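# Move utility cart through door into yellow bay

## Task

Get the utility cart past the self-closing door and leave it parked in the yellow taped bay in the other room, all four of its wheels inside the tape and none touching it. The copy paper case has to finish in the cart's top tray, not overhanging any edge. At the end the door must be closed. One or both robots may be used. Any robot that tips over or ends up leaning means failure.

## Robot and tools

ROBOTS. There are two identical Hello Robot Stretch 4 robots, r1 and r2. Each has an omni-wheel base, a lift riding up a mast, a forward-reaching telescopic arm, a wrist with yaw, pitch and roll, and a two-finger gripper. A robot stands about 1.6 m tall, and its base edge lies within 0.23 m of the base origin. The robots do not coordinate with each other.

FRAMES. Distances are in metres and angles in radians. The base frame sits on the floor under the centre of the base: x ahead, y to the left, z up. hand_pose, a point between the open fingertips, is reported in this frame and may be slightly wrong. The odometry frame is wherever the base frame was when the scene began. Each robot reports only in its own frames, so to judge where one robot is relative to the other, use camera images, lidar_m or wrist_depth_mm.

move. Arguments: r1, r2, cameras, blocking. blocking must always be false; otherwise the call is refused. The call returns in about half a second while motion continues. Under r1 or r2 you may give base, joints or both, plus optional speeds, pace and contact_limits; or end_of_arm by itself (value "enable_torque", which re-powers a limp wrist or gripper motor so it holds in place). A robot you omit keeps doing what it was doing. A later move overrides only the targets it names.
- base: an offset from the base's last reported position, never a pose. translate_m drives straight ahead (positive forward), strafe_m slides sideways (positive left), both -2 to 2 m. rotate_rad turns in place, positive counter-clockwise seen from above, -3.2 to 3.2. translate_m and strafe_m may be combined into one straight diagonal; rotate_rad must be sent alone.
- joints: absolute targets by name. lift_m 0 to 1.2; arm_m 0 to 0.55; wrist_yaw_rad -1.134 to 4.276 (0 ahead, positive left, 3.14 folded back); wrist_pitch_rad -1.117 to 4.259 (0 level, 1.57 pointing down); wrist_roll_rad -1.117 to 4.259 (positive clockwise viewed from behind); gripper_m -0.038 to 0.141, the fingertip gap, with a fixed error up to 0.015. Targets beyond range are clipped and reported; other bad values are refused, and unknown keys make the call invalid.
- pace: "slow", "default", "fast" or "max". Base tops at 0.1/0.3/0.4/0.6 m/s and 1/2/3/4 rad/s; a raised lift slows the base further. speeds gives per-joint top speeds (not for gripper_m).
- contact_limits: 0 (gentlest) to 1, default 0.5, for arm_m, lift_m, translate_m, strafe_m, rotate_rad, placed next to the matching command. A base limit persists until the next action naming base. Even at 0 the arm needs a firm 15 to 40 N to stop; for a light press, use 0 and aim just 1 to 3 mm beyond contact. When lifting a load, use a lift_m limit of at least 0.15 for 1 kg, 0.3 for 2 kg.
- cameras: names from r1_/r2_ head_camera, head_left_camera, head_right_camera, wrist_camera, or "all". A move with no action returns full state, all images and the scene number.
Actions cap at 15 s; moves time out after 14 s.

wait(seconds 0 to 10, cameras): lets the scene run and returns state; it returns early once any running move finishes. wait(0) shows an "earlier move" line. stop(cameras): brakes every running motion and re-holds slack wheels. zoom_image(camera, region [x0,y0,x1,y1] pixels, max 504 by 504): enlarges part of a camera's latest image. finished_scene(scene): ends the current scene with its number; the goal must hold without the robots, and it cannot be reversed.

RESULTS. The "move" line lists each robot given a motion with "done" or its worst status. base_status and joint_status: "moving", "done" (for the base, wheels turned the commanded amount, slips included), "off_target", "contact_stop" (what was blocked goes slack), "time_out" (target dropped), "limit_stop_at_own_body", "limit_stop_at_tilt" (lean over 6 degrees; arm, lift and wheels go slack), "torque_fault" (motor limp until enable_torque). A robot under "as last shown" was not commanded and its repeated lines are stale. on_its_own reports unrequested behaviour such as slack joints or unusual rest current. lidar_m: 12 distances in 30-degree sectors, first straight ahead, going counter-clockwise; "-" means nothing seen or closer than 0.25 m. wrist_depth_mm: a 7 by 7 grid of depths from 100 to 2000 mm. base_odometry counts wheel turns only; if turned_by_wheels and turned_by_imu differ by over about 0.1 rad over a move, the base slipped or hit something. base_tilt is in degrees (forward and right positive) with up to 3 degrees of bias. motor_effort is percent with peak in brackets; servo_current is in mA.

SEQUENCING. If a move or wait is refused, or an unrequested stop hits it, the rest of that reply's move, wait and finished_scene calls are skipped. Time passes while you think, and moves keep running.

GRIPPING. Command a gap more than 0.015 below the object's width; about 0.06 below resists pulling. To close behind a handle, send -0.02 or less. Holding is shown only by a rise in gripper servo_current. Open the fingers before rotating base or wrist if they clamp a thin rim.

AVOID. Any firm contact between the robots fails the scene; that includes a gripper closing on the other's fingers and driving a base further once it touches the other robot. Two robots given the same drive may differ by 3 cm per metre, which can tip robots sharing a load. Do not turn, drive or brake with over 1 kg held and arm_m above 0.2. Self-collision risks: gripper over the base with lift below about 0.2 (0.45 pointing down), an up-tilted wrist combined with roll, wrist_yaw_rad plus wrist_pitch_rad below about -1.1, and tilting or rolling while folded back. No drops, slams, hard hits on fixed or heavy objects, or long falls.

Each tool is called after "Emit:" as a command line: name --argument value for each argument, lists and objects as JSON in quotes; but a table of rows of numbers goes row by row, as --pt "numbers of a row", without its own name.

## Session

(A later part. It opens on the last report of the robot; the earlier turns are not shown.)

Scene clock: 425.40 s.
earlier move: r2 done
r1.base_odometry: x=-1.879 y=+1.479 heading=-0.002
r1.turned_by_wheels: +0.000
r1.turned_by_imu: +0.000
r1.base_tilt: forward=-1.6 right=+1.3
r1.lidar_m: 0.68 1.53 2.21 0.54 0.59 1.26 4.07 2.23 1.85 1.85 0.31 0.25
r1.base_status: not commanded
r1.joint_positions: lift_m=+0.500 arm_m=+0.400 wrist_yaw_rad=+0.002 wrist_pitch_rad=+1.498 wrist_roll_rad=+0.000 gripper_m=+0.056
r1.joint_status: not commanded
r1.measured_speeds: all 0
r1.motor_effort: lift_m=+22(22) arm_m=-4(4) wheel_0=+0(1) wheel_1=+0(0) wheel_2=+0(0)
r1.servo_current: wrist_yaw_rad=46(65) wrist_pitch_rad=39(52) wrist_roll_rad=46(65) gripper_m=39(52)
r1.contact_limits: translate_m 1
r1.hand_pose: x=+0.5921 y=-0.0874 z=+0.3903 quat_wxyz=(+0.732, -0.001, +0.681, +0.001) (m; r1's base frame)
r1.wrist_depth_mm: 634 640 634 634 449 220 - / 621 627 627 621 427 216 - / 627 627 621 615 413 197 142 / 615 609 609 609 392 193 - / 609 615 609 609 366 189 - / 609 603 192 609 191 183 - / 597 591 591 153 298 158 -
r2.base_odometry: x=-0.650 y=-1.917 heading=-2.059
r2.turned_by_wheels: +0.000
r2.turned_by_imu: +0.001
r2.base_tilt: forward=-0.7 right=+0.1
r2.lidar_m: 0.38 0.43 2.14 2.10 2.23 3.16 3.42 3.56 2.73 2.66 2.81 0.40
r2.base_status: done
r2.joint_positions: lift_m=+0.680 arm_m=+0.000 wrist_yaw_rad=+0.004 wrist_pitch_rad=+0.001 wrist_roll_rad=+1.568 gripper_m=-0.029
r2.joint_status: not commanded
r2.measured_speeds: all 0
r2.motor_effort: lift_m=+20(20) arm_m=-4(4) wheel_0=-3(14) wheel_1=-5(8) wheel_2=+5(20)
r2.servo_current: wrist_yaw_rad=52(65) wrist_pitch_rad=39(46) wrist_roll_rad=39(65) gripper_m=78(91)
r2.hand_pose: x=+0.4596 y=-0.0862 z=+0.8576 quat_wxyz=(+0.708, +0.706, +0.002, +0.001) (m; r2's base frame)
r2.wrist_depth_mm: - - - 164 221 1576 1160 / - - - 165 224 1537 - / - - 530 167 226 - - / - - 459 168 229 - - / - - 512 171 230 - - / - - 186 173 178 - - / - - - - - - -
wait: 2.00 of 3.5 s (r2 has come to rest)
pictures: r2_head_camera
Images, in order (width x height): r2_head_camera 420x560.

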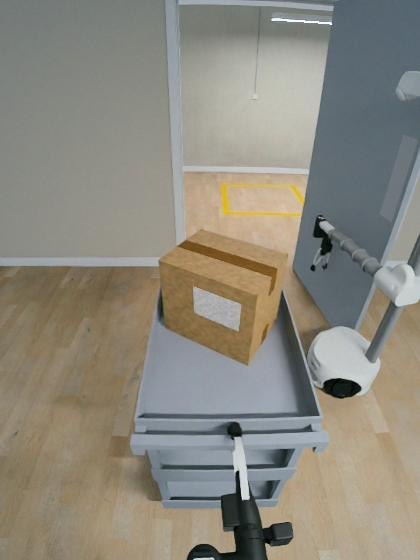

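Emit:
move --r2 '{"base":{"strafe_m":0.1,"translate_m":0.03}}' --blocking false

Emit:
wait --seconds 1.7

Emit:
move --r2 '{"base":{"translate_m":0.4,"strafe_m":-0.08}}' --cameras '["r2_head_camera"]' --blocking false

Emit:
wait --seconds 3.5 --cameras '["r2_head_camera"]'

Scene clock: 431.20 s.
move: r2 moving
r1: as last shown
r1.base_tilt: forward=-1.5 right=+1.2
r1.lidar_m: 0.69 1.55 2.23 0.54 0.59 1.27 4.05 2.21 1.87 1.84 0.31 0.25
r1.motor_effort: lift_m=+22(22) arm_m=-4(4) wheel_0=+0(0) wheel_1=+0(0) wheel_2=+0(0)
r1.servo_current: wrist_yaw_rad=39(65) wrist_pitch_rad=39(46) wrist_roll_rad=46(65) gripper_m=39(46)
r1.contact_limits: translate_m 1
r1.wrist_depth_mm: 634 634 634 640 445 220 - / 634 627 627 634 427 215 - / 621 621 627 621 410 197 143 / 615 615 609 621 394 193 - / 603 597 615 603 368 189 - / 603 597 191 609 191 183 - / 597 585 591 153 298 158 -
r2.base_odometry: x=-0.627 y=-1.939 heading=-2.060
r2.turned_by_wheels: -0.001
r2.turned_by_imu: -0.001
r2.base_tilt: forward=-0.7 right=+0.1
r2.lidar_m: 0.38 0.44 2.11 2.06 2.19 3.12 3.43 3.57 2.79 2.67 2.85 0.43
r2.base_status: translate_m moving; strafe_m moving
r2.joint_positions: lift_m=+0.680 arm_m=+0.000 wrist_yaw_rad=-0.007 wrist_pitch_rad=+0.001 wrist_roll_rad=+1.568 gripper_m=-0.029
r2.joint_status: not commanded
r2.measured_speeds: translate_m=+0.034 strafe_m=+0.119 rotate_rad=-0.002 lift_m=+0.000 arm_m=+0.000 wrist_yaw_rad=-0.015 wrist_pitch_rad=+0.000 wrist_roll_rad=+0.000
r2.motor_effort: lift_m=+20(20) arm_m=-3(4) wheel_0=-10(14) wheel_1=+10(10) wheel_2=-13(13)
r2.servo_current: wrist_yaw_rad=59(65) wrist_pitch_rad=39(39) wrist_roll_rad=52(59) gripper_m=78(91)
r2.hand_pose: x=+0.4587 y=-0.0895 z=+0.8576 quat_wxyz=(+0.708, +0.706, -0.002, -0.003) (m; r2's base frame)
r2.wrist_depth_mm: - - - 167 224 1576 1182 / - - - 168 226 1618 - / - - 539 169 229 - - / - 480 462 170 230 - - / - - 508 171 232 - - / - - 187 173 179 - - / - - - - - - -
pictures: none

Scene clock: 432.27 s.
earlier move: r2 done
r1.base_odometry: x=-1.879 y=+1.479 heading=-0.002
r1.turned_by_wheels: +0.000
r1.turned_by_imu: +0.000
r1.base_tilt: forward=-1.6 right=+1.3
r1.lidar_m: 0.73 1.54 2.23 0.54 0.59 1.34 4.04 2.22 1.87 1.86 0.31 0.25
r1.base_status: not commanded
r1.joint_positions: lift_m=+0.500 arm_m=+0.400 wrist_yaw_rad=+0.002 wrist_pitch_rad=+1.498 wrist_roll_rad=+0.000 gripper_m=+0.056
r1.joint_status: not commanded
r1.measured_speeds: all 0
r1.motor_effort: lift_m=+22(22) arm_m=-4(4) wheel_0=-1(1) wheel_1=+0(0) wheel_2=+0(0)
r1.servo_current: wrist_yaw_rad=46(65) wrist_pitch_rad=39(52) wrist_roll_rad=59(65) gripper_m=39(46)
r1.contact_limits: translate_m 1
r1.hand_pose: x=+0.5921 y=-0.0874 z=+0.3903 quat_wxyz=(+0.732, -0.001, +0.681, +0.001) (m; r1's base frame)
r1.wrist_depth_mm: 640 634 634 627 449 220 - / 627 627 627 627 427 216 - / 615 621 621 627 410 197 143 / 615 615 603 621 389 192 - / 615 609 615 603 368 189 - / 597 603 191 603 190 185 - / 597 597 591 154 300 158 -
r2.base_odometry: x=-0.575 y=-1.991 heading=-2.059
r2.turned_by_wheels: +0.001
r2.turned_by_imu: +0.001
r2.base_tilt: forward=-0.8 right=+0.1
r2.lidar_m: 0.42 0.46 2.03 1.99 2.11 3.01 3.46 3.60 2.83 2.76 1.36 0.40
r2.base_status: done
r2.joint_positions: lift_m=+0.680 arm_m=+0.000 wrist_yaw_rad=-0.006 wrist_pitch_rad=+0.001 wrist_roll_rad=+1.568 gripper_m=-0.029
r2.joint_status: not commanded
r2.measured_speeds: all 0
r2.motor_effort: lift_m=+20(20) arm_m=-3(4) wheel_0=-2(16) wheel_1=+3(11) wheel_2=-7(13)
r2.servo_current: wrist_yaw_rad=59(65) wrist_pitch_rad=39(52) wrist_roll_rad=39(59) gripper_m=85(91)
r2.hand_pose: x=+0.4588 y=-0.0891 z=+0.8576 quat_wxyz=(+0.708, +0.706, -0.002, -0.003) (m; r2's base frame)
r2.wrist_depth_mm: - - - 145 201 1464 - / - - 549 150 207 778 - / - 488 445 154 214 - - / - - 480 160 221 - - / - - 559 166 229 - - / - - 186 171 171 - - / - - - - - 1708 504
wait: 1.07 of 1.7 s (r2 has come to rest)
pictures: none

Scene clock: 432.77 s.
move: r2 moving
r1: as last shown
r1.lidar_m: 0.69 1.56 2.23 0.51 0.59 1.34 4.05 2.21 1.86 1.84 0.31 0.25
r1.motor_effort: lift_m=+22(22) arm_m=-4(4) wheel_0=+0(0) wheel_1=+0(0) wheel_2=+0(0)
r1.servo_current: wrist_yaw_rad=46(59) wrist_pitch_rad=46(46) wrist_roll_rad=59(59) gripper_m=39(46)
r1.contact_limits: translate_m 1
r1.wrist_depth_mm: 634 634 640 634 449 220 - / 627 627 627 627 424 216 - / 621 621 621 615 410 197 143 / 609 609 621 621 392 193 - / 615 609 609 609 370 189 - / 603 603 191 603 190 183 - / 591 591 603 153 300 157 -
r2.base_odometry: x=-0.595 y=-2.015 heading=-2.059
r2.turned_by_wheels: +0.000
r2.turned_by_imu: +0.000
r2.base_tilt: forward=-0.7 right=+0.1
r2.lidar_m: 0.40 0.47 2.05 1.99 2.12 3.02 3.47 3.67 2.82 2.76 1.34 0.40
r2.base_status: translate_m moving; strafe_m moving
r2.joint_positions: lift_m=+0.680 arm_m=+0.000 wrist_yaw_rad=-0.006 wrist_pitch_rad=+0.001 wrist_roll_rad=+1.568 gripper_m=-0.029
r2.joint_status: not commanded
r2.measured_speeds: translate_m=+0.120 strafe_m=-0.026 rotate_rad=-0.002 lift_m=+0.000 arm_m=+0.000 wrist_yaw_rad=+0.000 wrist_pitch_rad=+0.000 wrist_roll_rad=+0.000
r2.motor_effort: lift_m=+20(20) arm_m=+4(4) wheel_0=+10(13) wheel_1=+8(8) wheel_2=-16(18)
r2.servo_current: wrist_yaw_rad=52(59) wrist_pitch_rad=33(46) wrist_roll_rad=46(65) gripper_m=85(91)
r2.hand_pose: x=+0.4588 y=-0.0891 z=+0.8576 quat_wxyz=(+0.708, +0.706, -0.002, -0.003) (m; r2's base frame)
r2.wrist_depth_mm: - - - 144 199 1464 - / - - 549 149 205 768 - / - 484 449 153 212 - - / - - 477 158 220 - - / - - 559 164 227 - - / - - 186 171 179 - - / - - - - - 1708 500
pictures: r2_head_camera
Images, in order (width x height): r2_head_camera 420x560.

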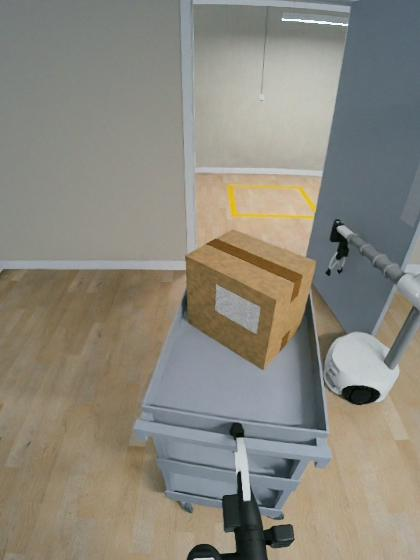

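Scene clock: 435.10 s.
earlier move: r2 done
r1.base_odometry: x=-1.879 y=+1.479 heading=-0.002
r1.turned_by_wheels: +0.000
r1.turned_by_imu: +0.000
r1.base_tilt: forward=-1.6 right=+1.2
r1.lidar_m: 0.70 1.54 0.54 0.52 0.62 4.64 4.03 2.22 1.84 1.85 0.29 0.25
r1.base_status: not commanded
r1.joint_positions: lift_m=+0.500 arm_m=+0.400 wrist_yaw_rad=+0.002 wrist_pitch_rad=+1.498 wrist_roll_rad=+0.000 gripper_m=+0.056
r1.joint_status: not commanded
r1.measured_speeds: all 0
r1.motor_effort: lift_m=+22(22) arm_m=-4(4) wheel_0=+0(1) wheel_1=+0(0) wheel_2=+0(0)
r1.servo_current: wrist_yaw_rad=52(72) wrist_pitch_rad=46(46) wrist_roll_rad=52(65) gripper_m=39(46)
r1.contact_limits: translate_m 1
r1.hand_pose: x=+0.5921 y=-0.0874 z=+0.3903 quat_wxyz=(+0.732, -0.001, +0.681, +0.001) (m; r1's base frame)
r1.wrist_depth_mm: 627 634 634 634 445 221 - / 627 634 627 627 430 216 - / 621 621 615 627 410 197 143 / 615 627 621 609 392 192 - / 609 609 609 609 368 189 - / 597 603 193 603 191 183 - / 609 591 597 154 298 158 -
r2.base_odometry: x=-0.833 y=-2.306 heading=-2.059
r2.turned_by_wheels: +0.001
r2.turned_by_imu: +0.003
r2.base_tilt: forward=-0.7 right=+0.1
r2.lidar_m: 0.40 0.43 2.09 2.04 2.18 3.10 3.90 3.68 2.77 2.68 0.95 0.41
r2.base_status: done
r2.joint_positions: lift_m=+0.680 arm_m=+0.000 wrist_yaw_rad=+0.002 wrist_pitch_rad=+0.001 wrist_roll_rad=+1.568 gripper_m=-0.029
r2.joint_status: not commanded
r2.measured_speeds: all 0
r2.motor_effort: lift_m=+20(20) arm_m=+4(4) wheel_0=+4(15) wheel_1=+5(9) wheel_2=-2(18)
r2.servo_current: wrist_yaw_rad=33(59) wrist_pitch_rad=39(52) wrist_roll_rad=39(65) gripper_m=85(91)
r2.hand_pose: x=+0.4594 y=-0.0869 z=+0.8576 quat_wxyz=(+0.708, +0.706, +0.001, +0.000) (m; r2's base frame)
r2.wrist_depth_mm: - - - 156 213 1576 1182 / 1708 - - 158 216 778 - / - - 504 163 221 - - / - 484 462 164 224 - - / - 525 521 168 229 842 - / - - 187 172 179 - - / - - - - - - 517
wait: 2.33 of 3.5 s (r2 has come to rest)
pictures: r2_head_camera
Images, in order (width x height): r2_head_camera 420x560.

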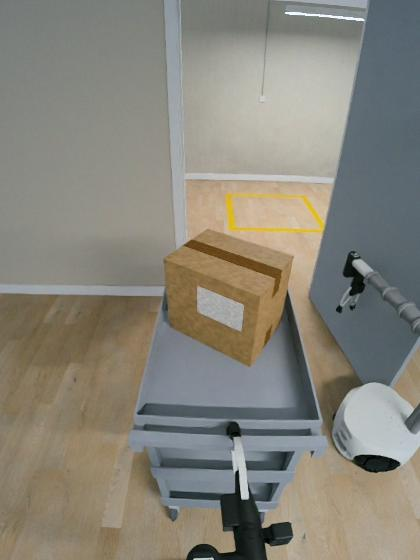

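Emit:
move --r2 '{"base":{"strafe_m":0.15,"translate_m":0.0}}' --blocking false

Emit:
wait --seconds 1.7

Emit:
move --r2 '{"base":{"translate_m":0.42,"strafe_m":-0.17}}' --blocking false

Emit:
wait --seconds 3.5 --cameras '["r2_head_camera","r2_head_left_camera"]'

Scene clock: 449.53 s.
move: r2 moving
r1: as last shown
r1.base_tilt: forward=-1.6 right=+1.3
r1.lidar_m: 0.70 1.56 0.53 0.52 0.66 4.64 4.04 2.22 1.87 1.85 0.28 0.25
r1.servo_current: wrist_yaw_rad=39(72) wrist_pitch_rad=33(46) wrist_roll_rad=33(59) gripper_m=39(46)
r1.contact_limits: translate_m 1
r1.wrist_depth_mm: 627 634 634 634 452 220 - / 621 627 621 627 427 216 - / 621 615 621 621 410 197 143 / 615 615 615 621 392 193 - / 615 615 609 603 368 189 - / 597 609 192 603 191 183 - / 591 591 597 153 300 158 -
r2.base_odometry: x=-0.802 y=-2.323 heading=-2.059
r2.turned_by_wheels: -0.001
r2.turned_by_imu: -0.001
r2.base_tilt: forward=-0.7 right=+0.0
r2.lidar_m: 0.37 0.42 2.08 2.01 2.10 3.05 3.90 3.68 2.79 2.73 0.98 0.41
r2.base_status: translate_m moving; strafe_m moving
r2.joint_positions: lift_m=+0.680 arm_m=+0.000 wrist_yaw_rad=-0.006 wrist_pitch_rad=+0.001 wrist_roll_rad=+1.568 gripper_m=-0.029
r2.joint_status: not commanded
r2.measured_speeds: translate_m=+0.001 strafe_m=+0.141 rotate_rad=-0.006 lift_m=+0.000 arm_m=+0.000 wrist_yaw_rad=-0.028 wrist_pitch_rad=+0.000 wrist_roll_rad=+0.000
r2.motor_effort: lift_m=+20(20) arm_m=+4(4) wheel_0=-17(17) wheel_1=+10(11) wheel_2=+0(2)
r2.servo_current: wrist_yaw_rad=39(52) wrist_pitch_rad=33(46) wrist_roll_rad=39(59) gripper_m=85(91)
r2.hand_pose: x=+0.4587 y=-0.0892 z=+0.8576 quat_wxyz=(+0.708, +0.706, -0.002, -0.003) (m; r2's base frame)
r2.wrist_depth_mm: - - - 160 218 1618 1160 / - - - 162 220 1576 - / - - 508 165 224 - - / - 484 466 167 228 - - / - 539 525 170 231 831 - / - - 186 173 179 - - / - - - - - - 525
pictures: none

Scene clock: 450.77 s.
earlier move: r2 done
r1.base_odometry: x=-1.879 y=+1.479 heading=-0.002
r1.turned_by_wheels: +0.000
r1.turned_by_imu: +0.000
r1.base_tilt: forward=-1.6 right=+1.3
r1.lidar_m: 0.66 1.57 0.55 0.58 0.78 4.64 4.05 2.22 1.87 1.85 0.30 0.25
r1.base_status: not commanded
r1.joint_positions: lift_m=+0.500 arm_m=+0.400 wrist_yaw_rad=+0.002 wrist_pitch_rad=+1.498 wrist_roll_rad=+0.000 gripper_m=+0.056
r1.joint_status: not commanded
r1.measured_speeds: all 0
r1.motor_effort: lift_m=+22(22) arm_m=-4(4) wheel_0=-1(1) wheel_1=+0(0) wheel_2=+0(0)
r1.servo_current: wrist_yaw_rad=39(72) wrist_pitch_rad=39(52) wrist_roll_rad=46(59) gripper_m=39(46)
r1.contact_limits: translate_m 1
r1.hand_pose: x=+0.5921 y=-0.0874 z=+0.3903 quat_wxyz=(+0.732, -0.001, +0.681, +0.001) (m; r1's base frame)
r1.wrist_depth_mm: 634 627 627 634 442 220 - / 621 627 627 627 424 216 - / 615 621 627 621 410 197 143 / 621 621 609 609 394 193 - / 609 603 609 615 368 189 - / 603 603 191 603 191 183 - / 597 591 597 153 298 157 -
r2.base_odometry: x=-0.701 y=-2.376 heading=-2.059
r2.turned_by_wheels: +0.001
r2.turned_by_imu: +0.000
r2.base_tilt: forward=-0.6 right=+0.1
r2.lidar_m: 0.41 0.51 1.94 1.90 2.01 2.87 3.91 3.88 2.92 2.85 1.06 0.40
r2.base_status: done
r2.joint_positions: lift_m=+0.680 arm_m=+0.000 wrist_yaw_rad=-0.003 wrist_pitch_rad=+0.001 wrist_roll_rad=+1.568 gripper_m=-0.029
r2.joint_status: not commanded
r2.measured_speeds: all 0
r2.motor_effort: lift_m=+20(20) arm_m=+4(4) wheel_0=-3(17) wheel_1=+2(11) wheel_2=-1(2)
r2.servo_current: wrist_yaw_rad=46(65) wrist_pitch_rad=39(46) wrist_roll_rad=46(59) gripper_m=85(91)
r2.hand_pose: x=+0.4590 y=-0.0883 z=+0.8576 quat_wxyz=(+0.708, +0.706, -0.001, -0.002) (m; r2's base frame)
r2.wrist_depth_mm: 1661 - - 134 187 - - / - - 480 140 196 759 - / - 459 433 147 208 - - / - - 508 154 216 - - / - - 597 163 227 - - / - - 182 169 179 1756 - / - - - - - - 473
wait: 1.23 of 1.7 s (r2 has come to rest)
pictures: none

Scene clock: 451.27 s.
move: r2 moving
r1: as last shown
r1.lidar_m: 0.67 1.56 0.57 0.59 0.78 4.64 4.04 2.24 1.86 1.85 0.30 0.25
r1.motor_effort: lift_m=+22(22) arm_m=-4(4) wheel_0=+0(1) wheel_1=+0(0) wheel_2=+0(0)
r1.servo_current: wrist_yaw_rad=52(59) wrist_pitch_rad=39(46) wrist_roll_rad=52(59) gripper_m=39(46)
r1.contact_limits: translate_m 1
r1.wrist_depth_mm: 627 634 634 634 449 220 - / 627 621 627 627 427 216 - / 621 627 621 627 410 196 143 / 615 615 615 615 394 192 - / 609 609 609 609 364 189 - / 609 603 192 597 191 183 - / 597 597 597 154 298 158 -
r2.base_odometry: x=-0.727 y=-2.398 heading=-2.059
r2.turned_by_wheels: +0.000
r2.turned_by_imu: +0.000
r2.base_tilt: forward=-0.7 right=+0.1
r2.lidar_m: 0.41 0.48 1.97 1.91 2.01 2.91 3.90 3.83 2.90 2.84 1.04 0.39
r2.base_status: translate_m moving; strafe_m moving
r2.joint_positions: lift_m=+0.680 arm_m=+0.000 wrist_yaw_rad=-0.003 wrist_pitch_rad=+0.001 wrist_roll_rad=+1.568 gripper_m=-0.029
r2.joint_status: not commanded
r2.measured_speeds: translate_m=+0.121 strafe_m=-0.051 rotate_rad=+0.001 lift_m=+0.000 arm_m=+0.000 wrist_yaw_rad=+0.000 wrist_pitch_rad=+0.000 wrist_roll_rad=+0.000
r2.motor_effort: lift_m=+20(20) arm_m=+4(4) wheel_0=+12(17) wheel_1=+5(8) wheel_2=-15(17)
r2.servo_current: wrist_yaw_rad=46(52) wrist_pitch_rad=39(39) wrist_roll_rad=59(59) gripper_m=85(98)
r2.hand_pose: x=+0.4590 y=-0.0883 z=+0.8576 quat_wxyz=(+0.708, +0.706, -0.001, -0.002) (m; r2's base frame)
r2.wrist_depth_mm: 1661 - - 133 186 - - / 1756 - 480 139 195 759 - / 1661 455 430 144 206 - - / - 539 504 153 215 - - / - - 615 161 226 - - / - - 183 170 179 1708 - / - - - - - - 473
pictures: none

Scene clock: 453.70 s.
earlier move: r2 done
r1.base_odometry: x=-1.879 y=+1.479 heading=-0.002
r1.turned_by_wheels: +0.000
r1.turned_by_imu: +0.000
r1.base_tilt: forward=-1.6 right=+1.3
r1.lidar_m: 0.68 0.68 0.55 0.59 0.74 4.63 4.07 2.21 1.86 1.85 0.29 0.25
r1.base_status: not commanded
r1.joint_positions: lift_m=+0.500 arm_m=+0.400 wrist_yaw_rad=+0.002 wrist_pitch_rad=+1.498 wrist_roll_rad=+0.000 gripper_m=+0.056
r1.joint_status: not commanded
r1.measured_speeds: all 0
r1.motor_effort: lift_m=+22(22) arm_m=-4(4) wheel_0=+0(1) wheel_1=+0(0) wheel_2=+0(0)
r1.servo_current: wrist_yaw_rad=59(65) wrist_pitch_rad=39(52) wrist_roll_rad=33(65) gripper_m=46(46)
r1.contact_limits: translate_m 1
r1.hand_pose: x=+0.5921 y=-0.0874 z=+0.3903 quat_wxyz=(+0.732, -0.001, +0.681, +0.001) (m; r1's base frame)
r1.wrist_depth_mm: 634 634 634 634 449 221 - / 627 621 627 627 430 216 - / 621 621 621 621 410 197 142 / 621 615 615 615 389 193 - / 615 609 609 609 368 189 - / 603 603 192 615 191 183 - / 597 597 597 153 300 157 -
r2.base_odometry: x=-1.048 y=-2.668 heading=-2.058
r2.turned_by_wheels: +0.001
r2.turned_by_imu: +0.003
r2.base_tilt: forward=-0.7 right=+0.0
r2.lidar_m: 0.37 0.43 2.13 2.04 2.19 3.08 - 3.66 2.75 0.78 0.71 0.41
r2.base_status: done
r2.joint_positions: lift_m=+0.680 arm_m=+0.000 wrist_yaw_rad=+0.002 wrist_pitch_rad=+0.001 wrist_roll_rad=+1.568 gripper_m=-0.029
r2.joint_status: not commanded
r2.measured_speeds: all 0
r2.motor_effort: lift_m=+20(20) arm_m=+4(4) wheel_0=+5(19) wheel_1=+5(8) wheel_2=-1(17)
r2.servo_current: wrist_yaw_rad=46(59) wrist_pitch_rad=39(46) wrist_roll_rad=46(59) gripper_m=85(98)
r2.hand_pose: x=+0.4595 y=-0.0868 z=+0.8576 quat_wxyz=(+0.708, +0.706, +0.001, +0.000) (m; r2's base frame)
r2.wrist_depth_mm: - - - 167 224 1708 1182 / - - - 168 226 1618 - / - - 554 168 227 - - / - 480 466 170 229 - - / - 530 508 171 231 - - / - - 186 172 179 - - / - - - - 234 - -
wait: 2.43 of 3.5 s (r2 has come to rest)
pictures: r2_head_camera, r2_head_left_camera
Images, in order (width x height): r2_head_camera 420x560, r2_head_left_camera 420x672.

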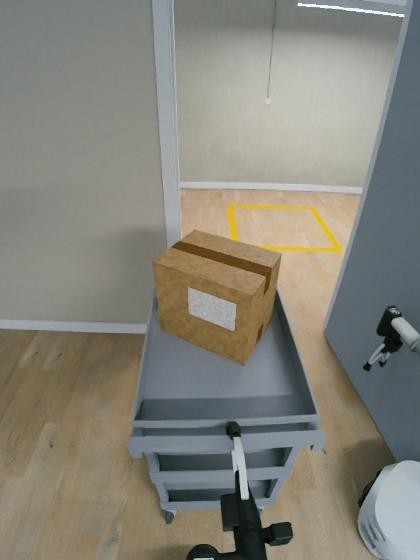

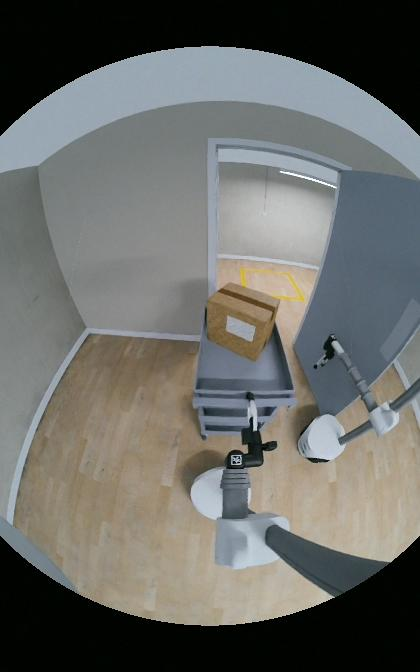

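Emit:
move --r2 '{"base":{"translate_m":-0.5,"strafe_m":-0.1}}' --blocking false

Emit:
wait --seconds 3

Emit:
move --r2 '{"base":{"translate_m":-0.35,"strafe_m":-0.3}}' --cameras '["r2_head_camera"]' --blocking false

Emit:
wait --seconds 3 --cameras '["r2_head_camera"]'

Scene clock: 472.07 s.
move: r2 moving
r1: as last shown
r1.lidar_m: 0.72 0.68 0.55 0.53 0.72 4.61 4.03 2.21 1.84 1.85 0.30 0.25
r1.motor_effort: lift_m=+22(22) arm_m=-4(4) wheel_0=+0(0) wheel_1=+0(0) wheel_2=+0(0)
r1.servo_current: wrist_yaw_rad=78(78) wrist_pitch_rad=39(46) wrist_roll_rad=59(59) gripper_m=39(46)
r1.contact_limits: translate_m 1
r1.wrist_depth_mm: 634 640 634 634 449 220 - / 627 634 627 634 424 216 - / 615 621 621 627 407 198 142 / 615 621 615 615 392 192 - / 603 615 609 609 368 189 - / 603 603 192 597 190 183 - / 603 597 597 153 298 158 -
r2.base_odometry: x=-1.039 y=-2.638 heading=-2.058
r2.turned_by_wheels: +0.000
r2.turned_by_imu: +0.001
r2.base_tilt: forward=-0.7 right=+0.0
r2.lidar_m: 0.37 0.42 2.10 2.04 2.19 3.10 - 3.66 2.76 0.81 0.72 0.42
r2.base_status: translate_m moving; strafe_m moving
r2.joint_positions: lift_m=+0.680 arm_m=+0.000 wrist_yaw_rad=+0.005 wrist_pitch_rad=+0.001 wrist_roll_rad=+1.568 gripper_m=-0.029
r2.joint_status: not commanded
r2.measured_speeds: translate_m=-0.124 strafe_m=-0.023 rotate_rad=-0.005 lift_m=+0.000 arm_m=+0.000 wrist_yaw_rad=+0.000 wrist_pitch_rad=+0.000 wrist_roll_rad=+0.000
r2.motor_effort: lift_m=+20(20) arm_m=-4(4) wheel_0=-8(8) wheel_1=-10(10) wheel_2=+17(18)
r2.servo_current: wrist_yaw_rad=33(52) wrist_pitch_rad=39(46) wrist_roll_rad=52(65) gripper_m=85(91)
r2.hand_pose: x=+0.4597 y=-0.0861 z=+0.8576 quat_wxyz=(+0.708, +0.706, +0.002, +0.001) (m; r2's base frame)
r2.wrist_depth_mm: - - - 167 225 1661 1182 / - - - 168 227 1618 - / - - 559 169 229 - - / - 480 469 170 229 - - / - 517 504 172 232 - - / - - 186 173 178 - - / - - - - 235 - -
pictures: none

Scene clock: 474.73 s.
earlier move: r2 done
r1.base_odometry: x=-1.879 y=+1.479 heading=-0.002
r1.turned_by_wheels: +0.000
r1.turned_by_imu: +0.000
r1.base_tilt: forward=-1.6 right=+1.3
r1.lidar_m: 0.71 1.55 0.49 0.48 0.52 1.00 4.06 2.22 1.86 1.84 0.30 0.25
r1.base_status: not commanded
r1.joint_positions: lift_m=+0.500 arm_m=+0.400 wrist_yaw_rad=+0.002 wrist_pitch_rad=+1.498 wrist_roll_rad=+0.000 gripper_m=+0.056
r1.joint_status: not commanded
r1.measured_speeds: all 0
r1.motor_effort: lift_m=+22(22) arm_m=-4(4) wheel_0=+0(1) wheel_1=+0(0) wheel_2=+0(0)
r1.servo_current: wrist_yaw_rad=46(78) wrist_pitch_rad=39(46) wrist_roll_rad=72(72) gripper_m=39(52)
r1.contact_limits: translate_m 1
r1.hand_pose: x=+0.5921 y=-0.0874 z=+0.3903 quat_wxyz=(+0.732, -0.001, +0.681, +0.001) (m; r1's base frame)
r1.wrist_depth_mm: 634 634 634 634 449 220 - / 634 627 627 627 427 216 - / 615 627 621 615 407 198 143 / 603 615 615 621 394 192 - / 609 609 603 609 368 189 - / 597 603 191 609 191 183 - / 591 591 597 154 298 158 -
r2.base_odometry: x=-0.902 y=-2.179 heading=-2.059
r2.turned_by_wheels: -0.001
r2.turned_by_imu: -0.001
r2.base_tilt: forward=-0.7 right=+0.1
r2.lidar_m: 0.37 0.39 2.25 2.17 2.31 3.28 3.82 3.51 2.64 2.55 0.93 0.43
r2.base_status: done
r2.joint_positions: lift_m=+0.680 arm_m=+0.000 wrist_yaw_rad=-0.001 wrist_pitch_rad=+0.001 wrist_roll_rad=+1.568 gripper_m=-0.029
r2.joint_status: not commanded
r2.measured_speeds: all 0
r2.motor_effort: lift_m=+20(20) arm_m=-4(4) wheel_0=-6(11) wheel_1=-3(11) wheel_2=+1(18)
r2.servo_current: wrist_yaw_rad=39(65) wrist_pitch_rad=33(46) wrist_roll_rad=59(65) gripper_m=78(91)
r2.hand_pose: x=+0.4592 y=-0.0877 z=+0.8576 quat_wxyz=(+0.708, +0.706, +0.000, -0.001) (m; r2's base frame)
r2.wrist_depth_mm: - - - 189 252 273 1060 / 1756 - - 186 248 1661 1182 / 1756 - - 183 242 798 - / - - 504 179 238 842 - / - 492 477 177 235 - - / - - 186 174 178 - - / - - 554 - - - -
wait: 2.67 of 3 s (r2 has come to rest)
pictures: none

Scene clock: 475.23 s.
move: r2 moving
r1: as last shown
r1.lidar_m: 0.70 1.55 0.51 0.46 0.50 0.95 4.02 2.23 1.87 1.86 0.29 0.25
r1.motor_effort: lift_m=+22(22) arm_m=-4(4) wheel_0=+0(0) wheel_1=+0(0) wheel_2=+0(0)
r1.servo_current: wrist_yaw_rad=65(65) wrist_pitch_rad=52(52) wrist_roll_rad=52(72) gripper_m=33(46)
r1.contact_limits: translate_m 1
r1.wrist_depth_mm: 634 627 634 634 449 220 - / 634 627 627 627 427 216 - / 615 615 621 621 407 197 143 / 615 609 615 615 392 193 - / 603 609 615 609 370 189 - / 603 609 192 603 190 184 - / 597 597 591 153 298 157 -
r2.base_odometry: x=-0.909 y=-2.147 heading=-2.057
r2.turned_by_wheels: +0.001
r2.turned_by_imu: +0.001
r2.base_tilt: forward=-0.6 right=+0.1
r2.lidar_m: 0.38 0.38 2.27 2.19 2.34 3.36 3.78 3.45 2.61 2.55 0.95 0.43
r2.base_status: translate_m moving; strafe_m moving
r2.joint_positions: lift_m=+0.680 arm_m=+0.000 wrist_yaw_rad=+0.004 wrist_pitch_rad=+0.001 wrist_roll_rad=+1.568 gripper_m=-0.029
r2.joint_status: not commanded
r2.measured_speeds: translate_m=-0.098 strafe_m=-0.084 rotate_rad=+0.007 lift_m=+0.000 arm_m=+0.000 wrist_yaw_rad=+0.031 wrist_pitch_rad=+0.000 wrist_roll_rad=+0.000
r2.motor_effort: lift_m=+20(20) arm_m=-4(4) wheel_0=+5(10) wheel_1=-10(11) wheel_2=+14(15)
r2.servo_current: wrist_yaw_rad=52(52) wrist_pitch_rad=39(46) wrist_roll_rad=39(59) gripper_m=78(85)
r2.hand_pose: x=+0.4596 y=-0.0863 z=+0.8576 quat_wxyz=(+0.708, +0.706, +0.002, +0.001) (m; r2's base frame)
r2.wrist_depth_mm: - - - 186 248 272 1118 / 1808 - - 182 245 1756 1118 / - - - 181 239 842 - / - - 492 178 237 831 - / - 492 480 176 235 - - / - - 188 174 179 - - / - - 564 - - - -
pictures: r2_head_camera
Images, in order (width x height): r2_head_camera 420x560.

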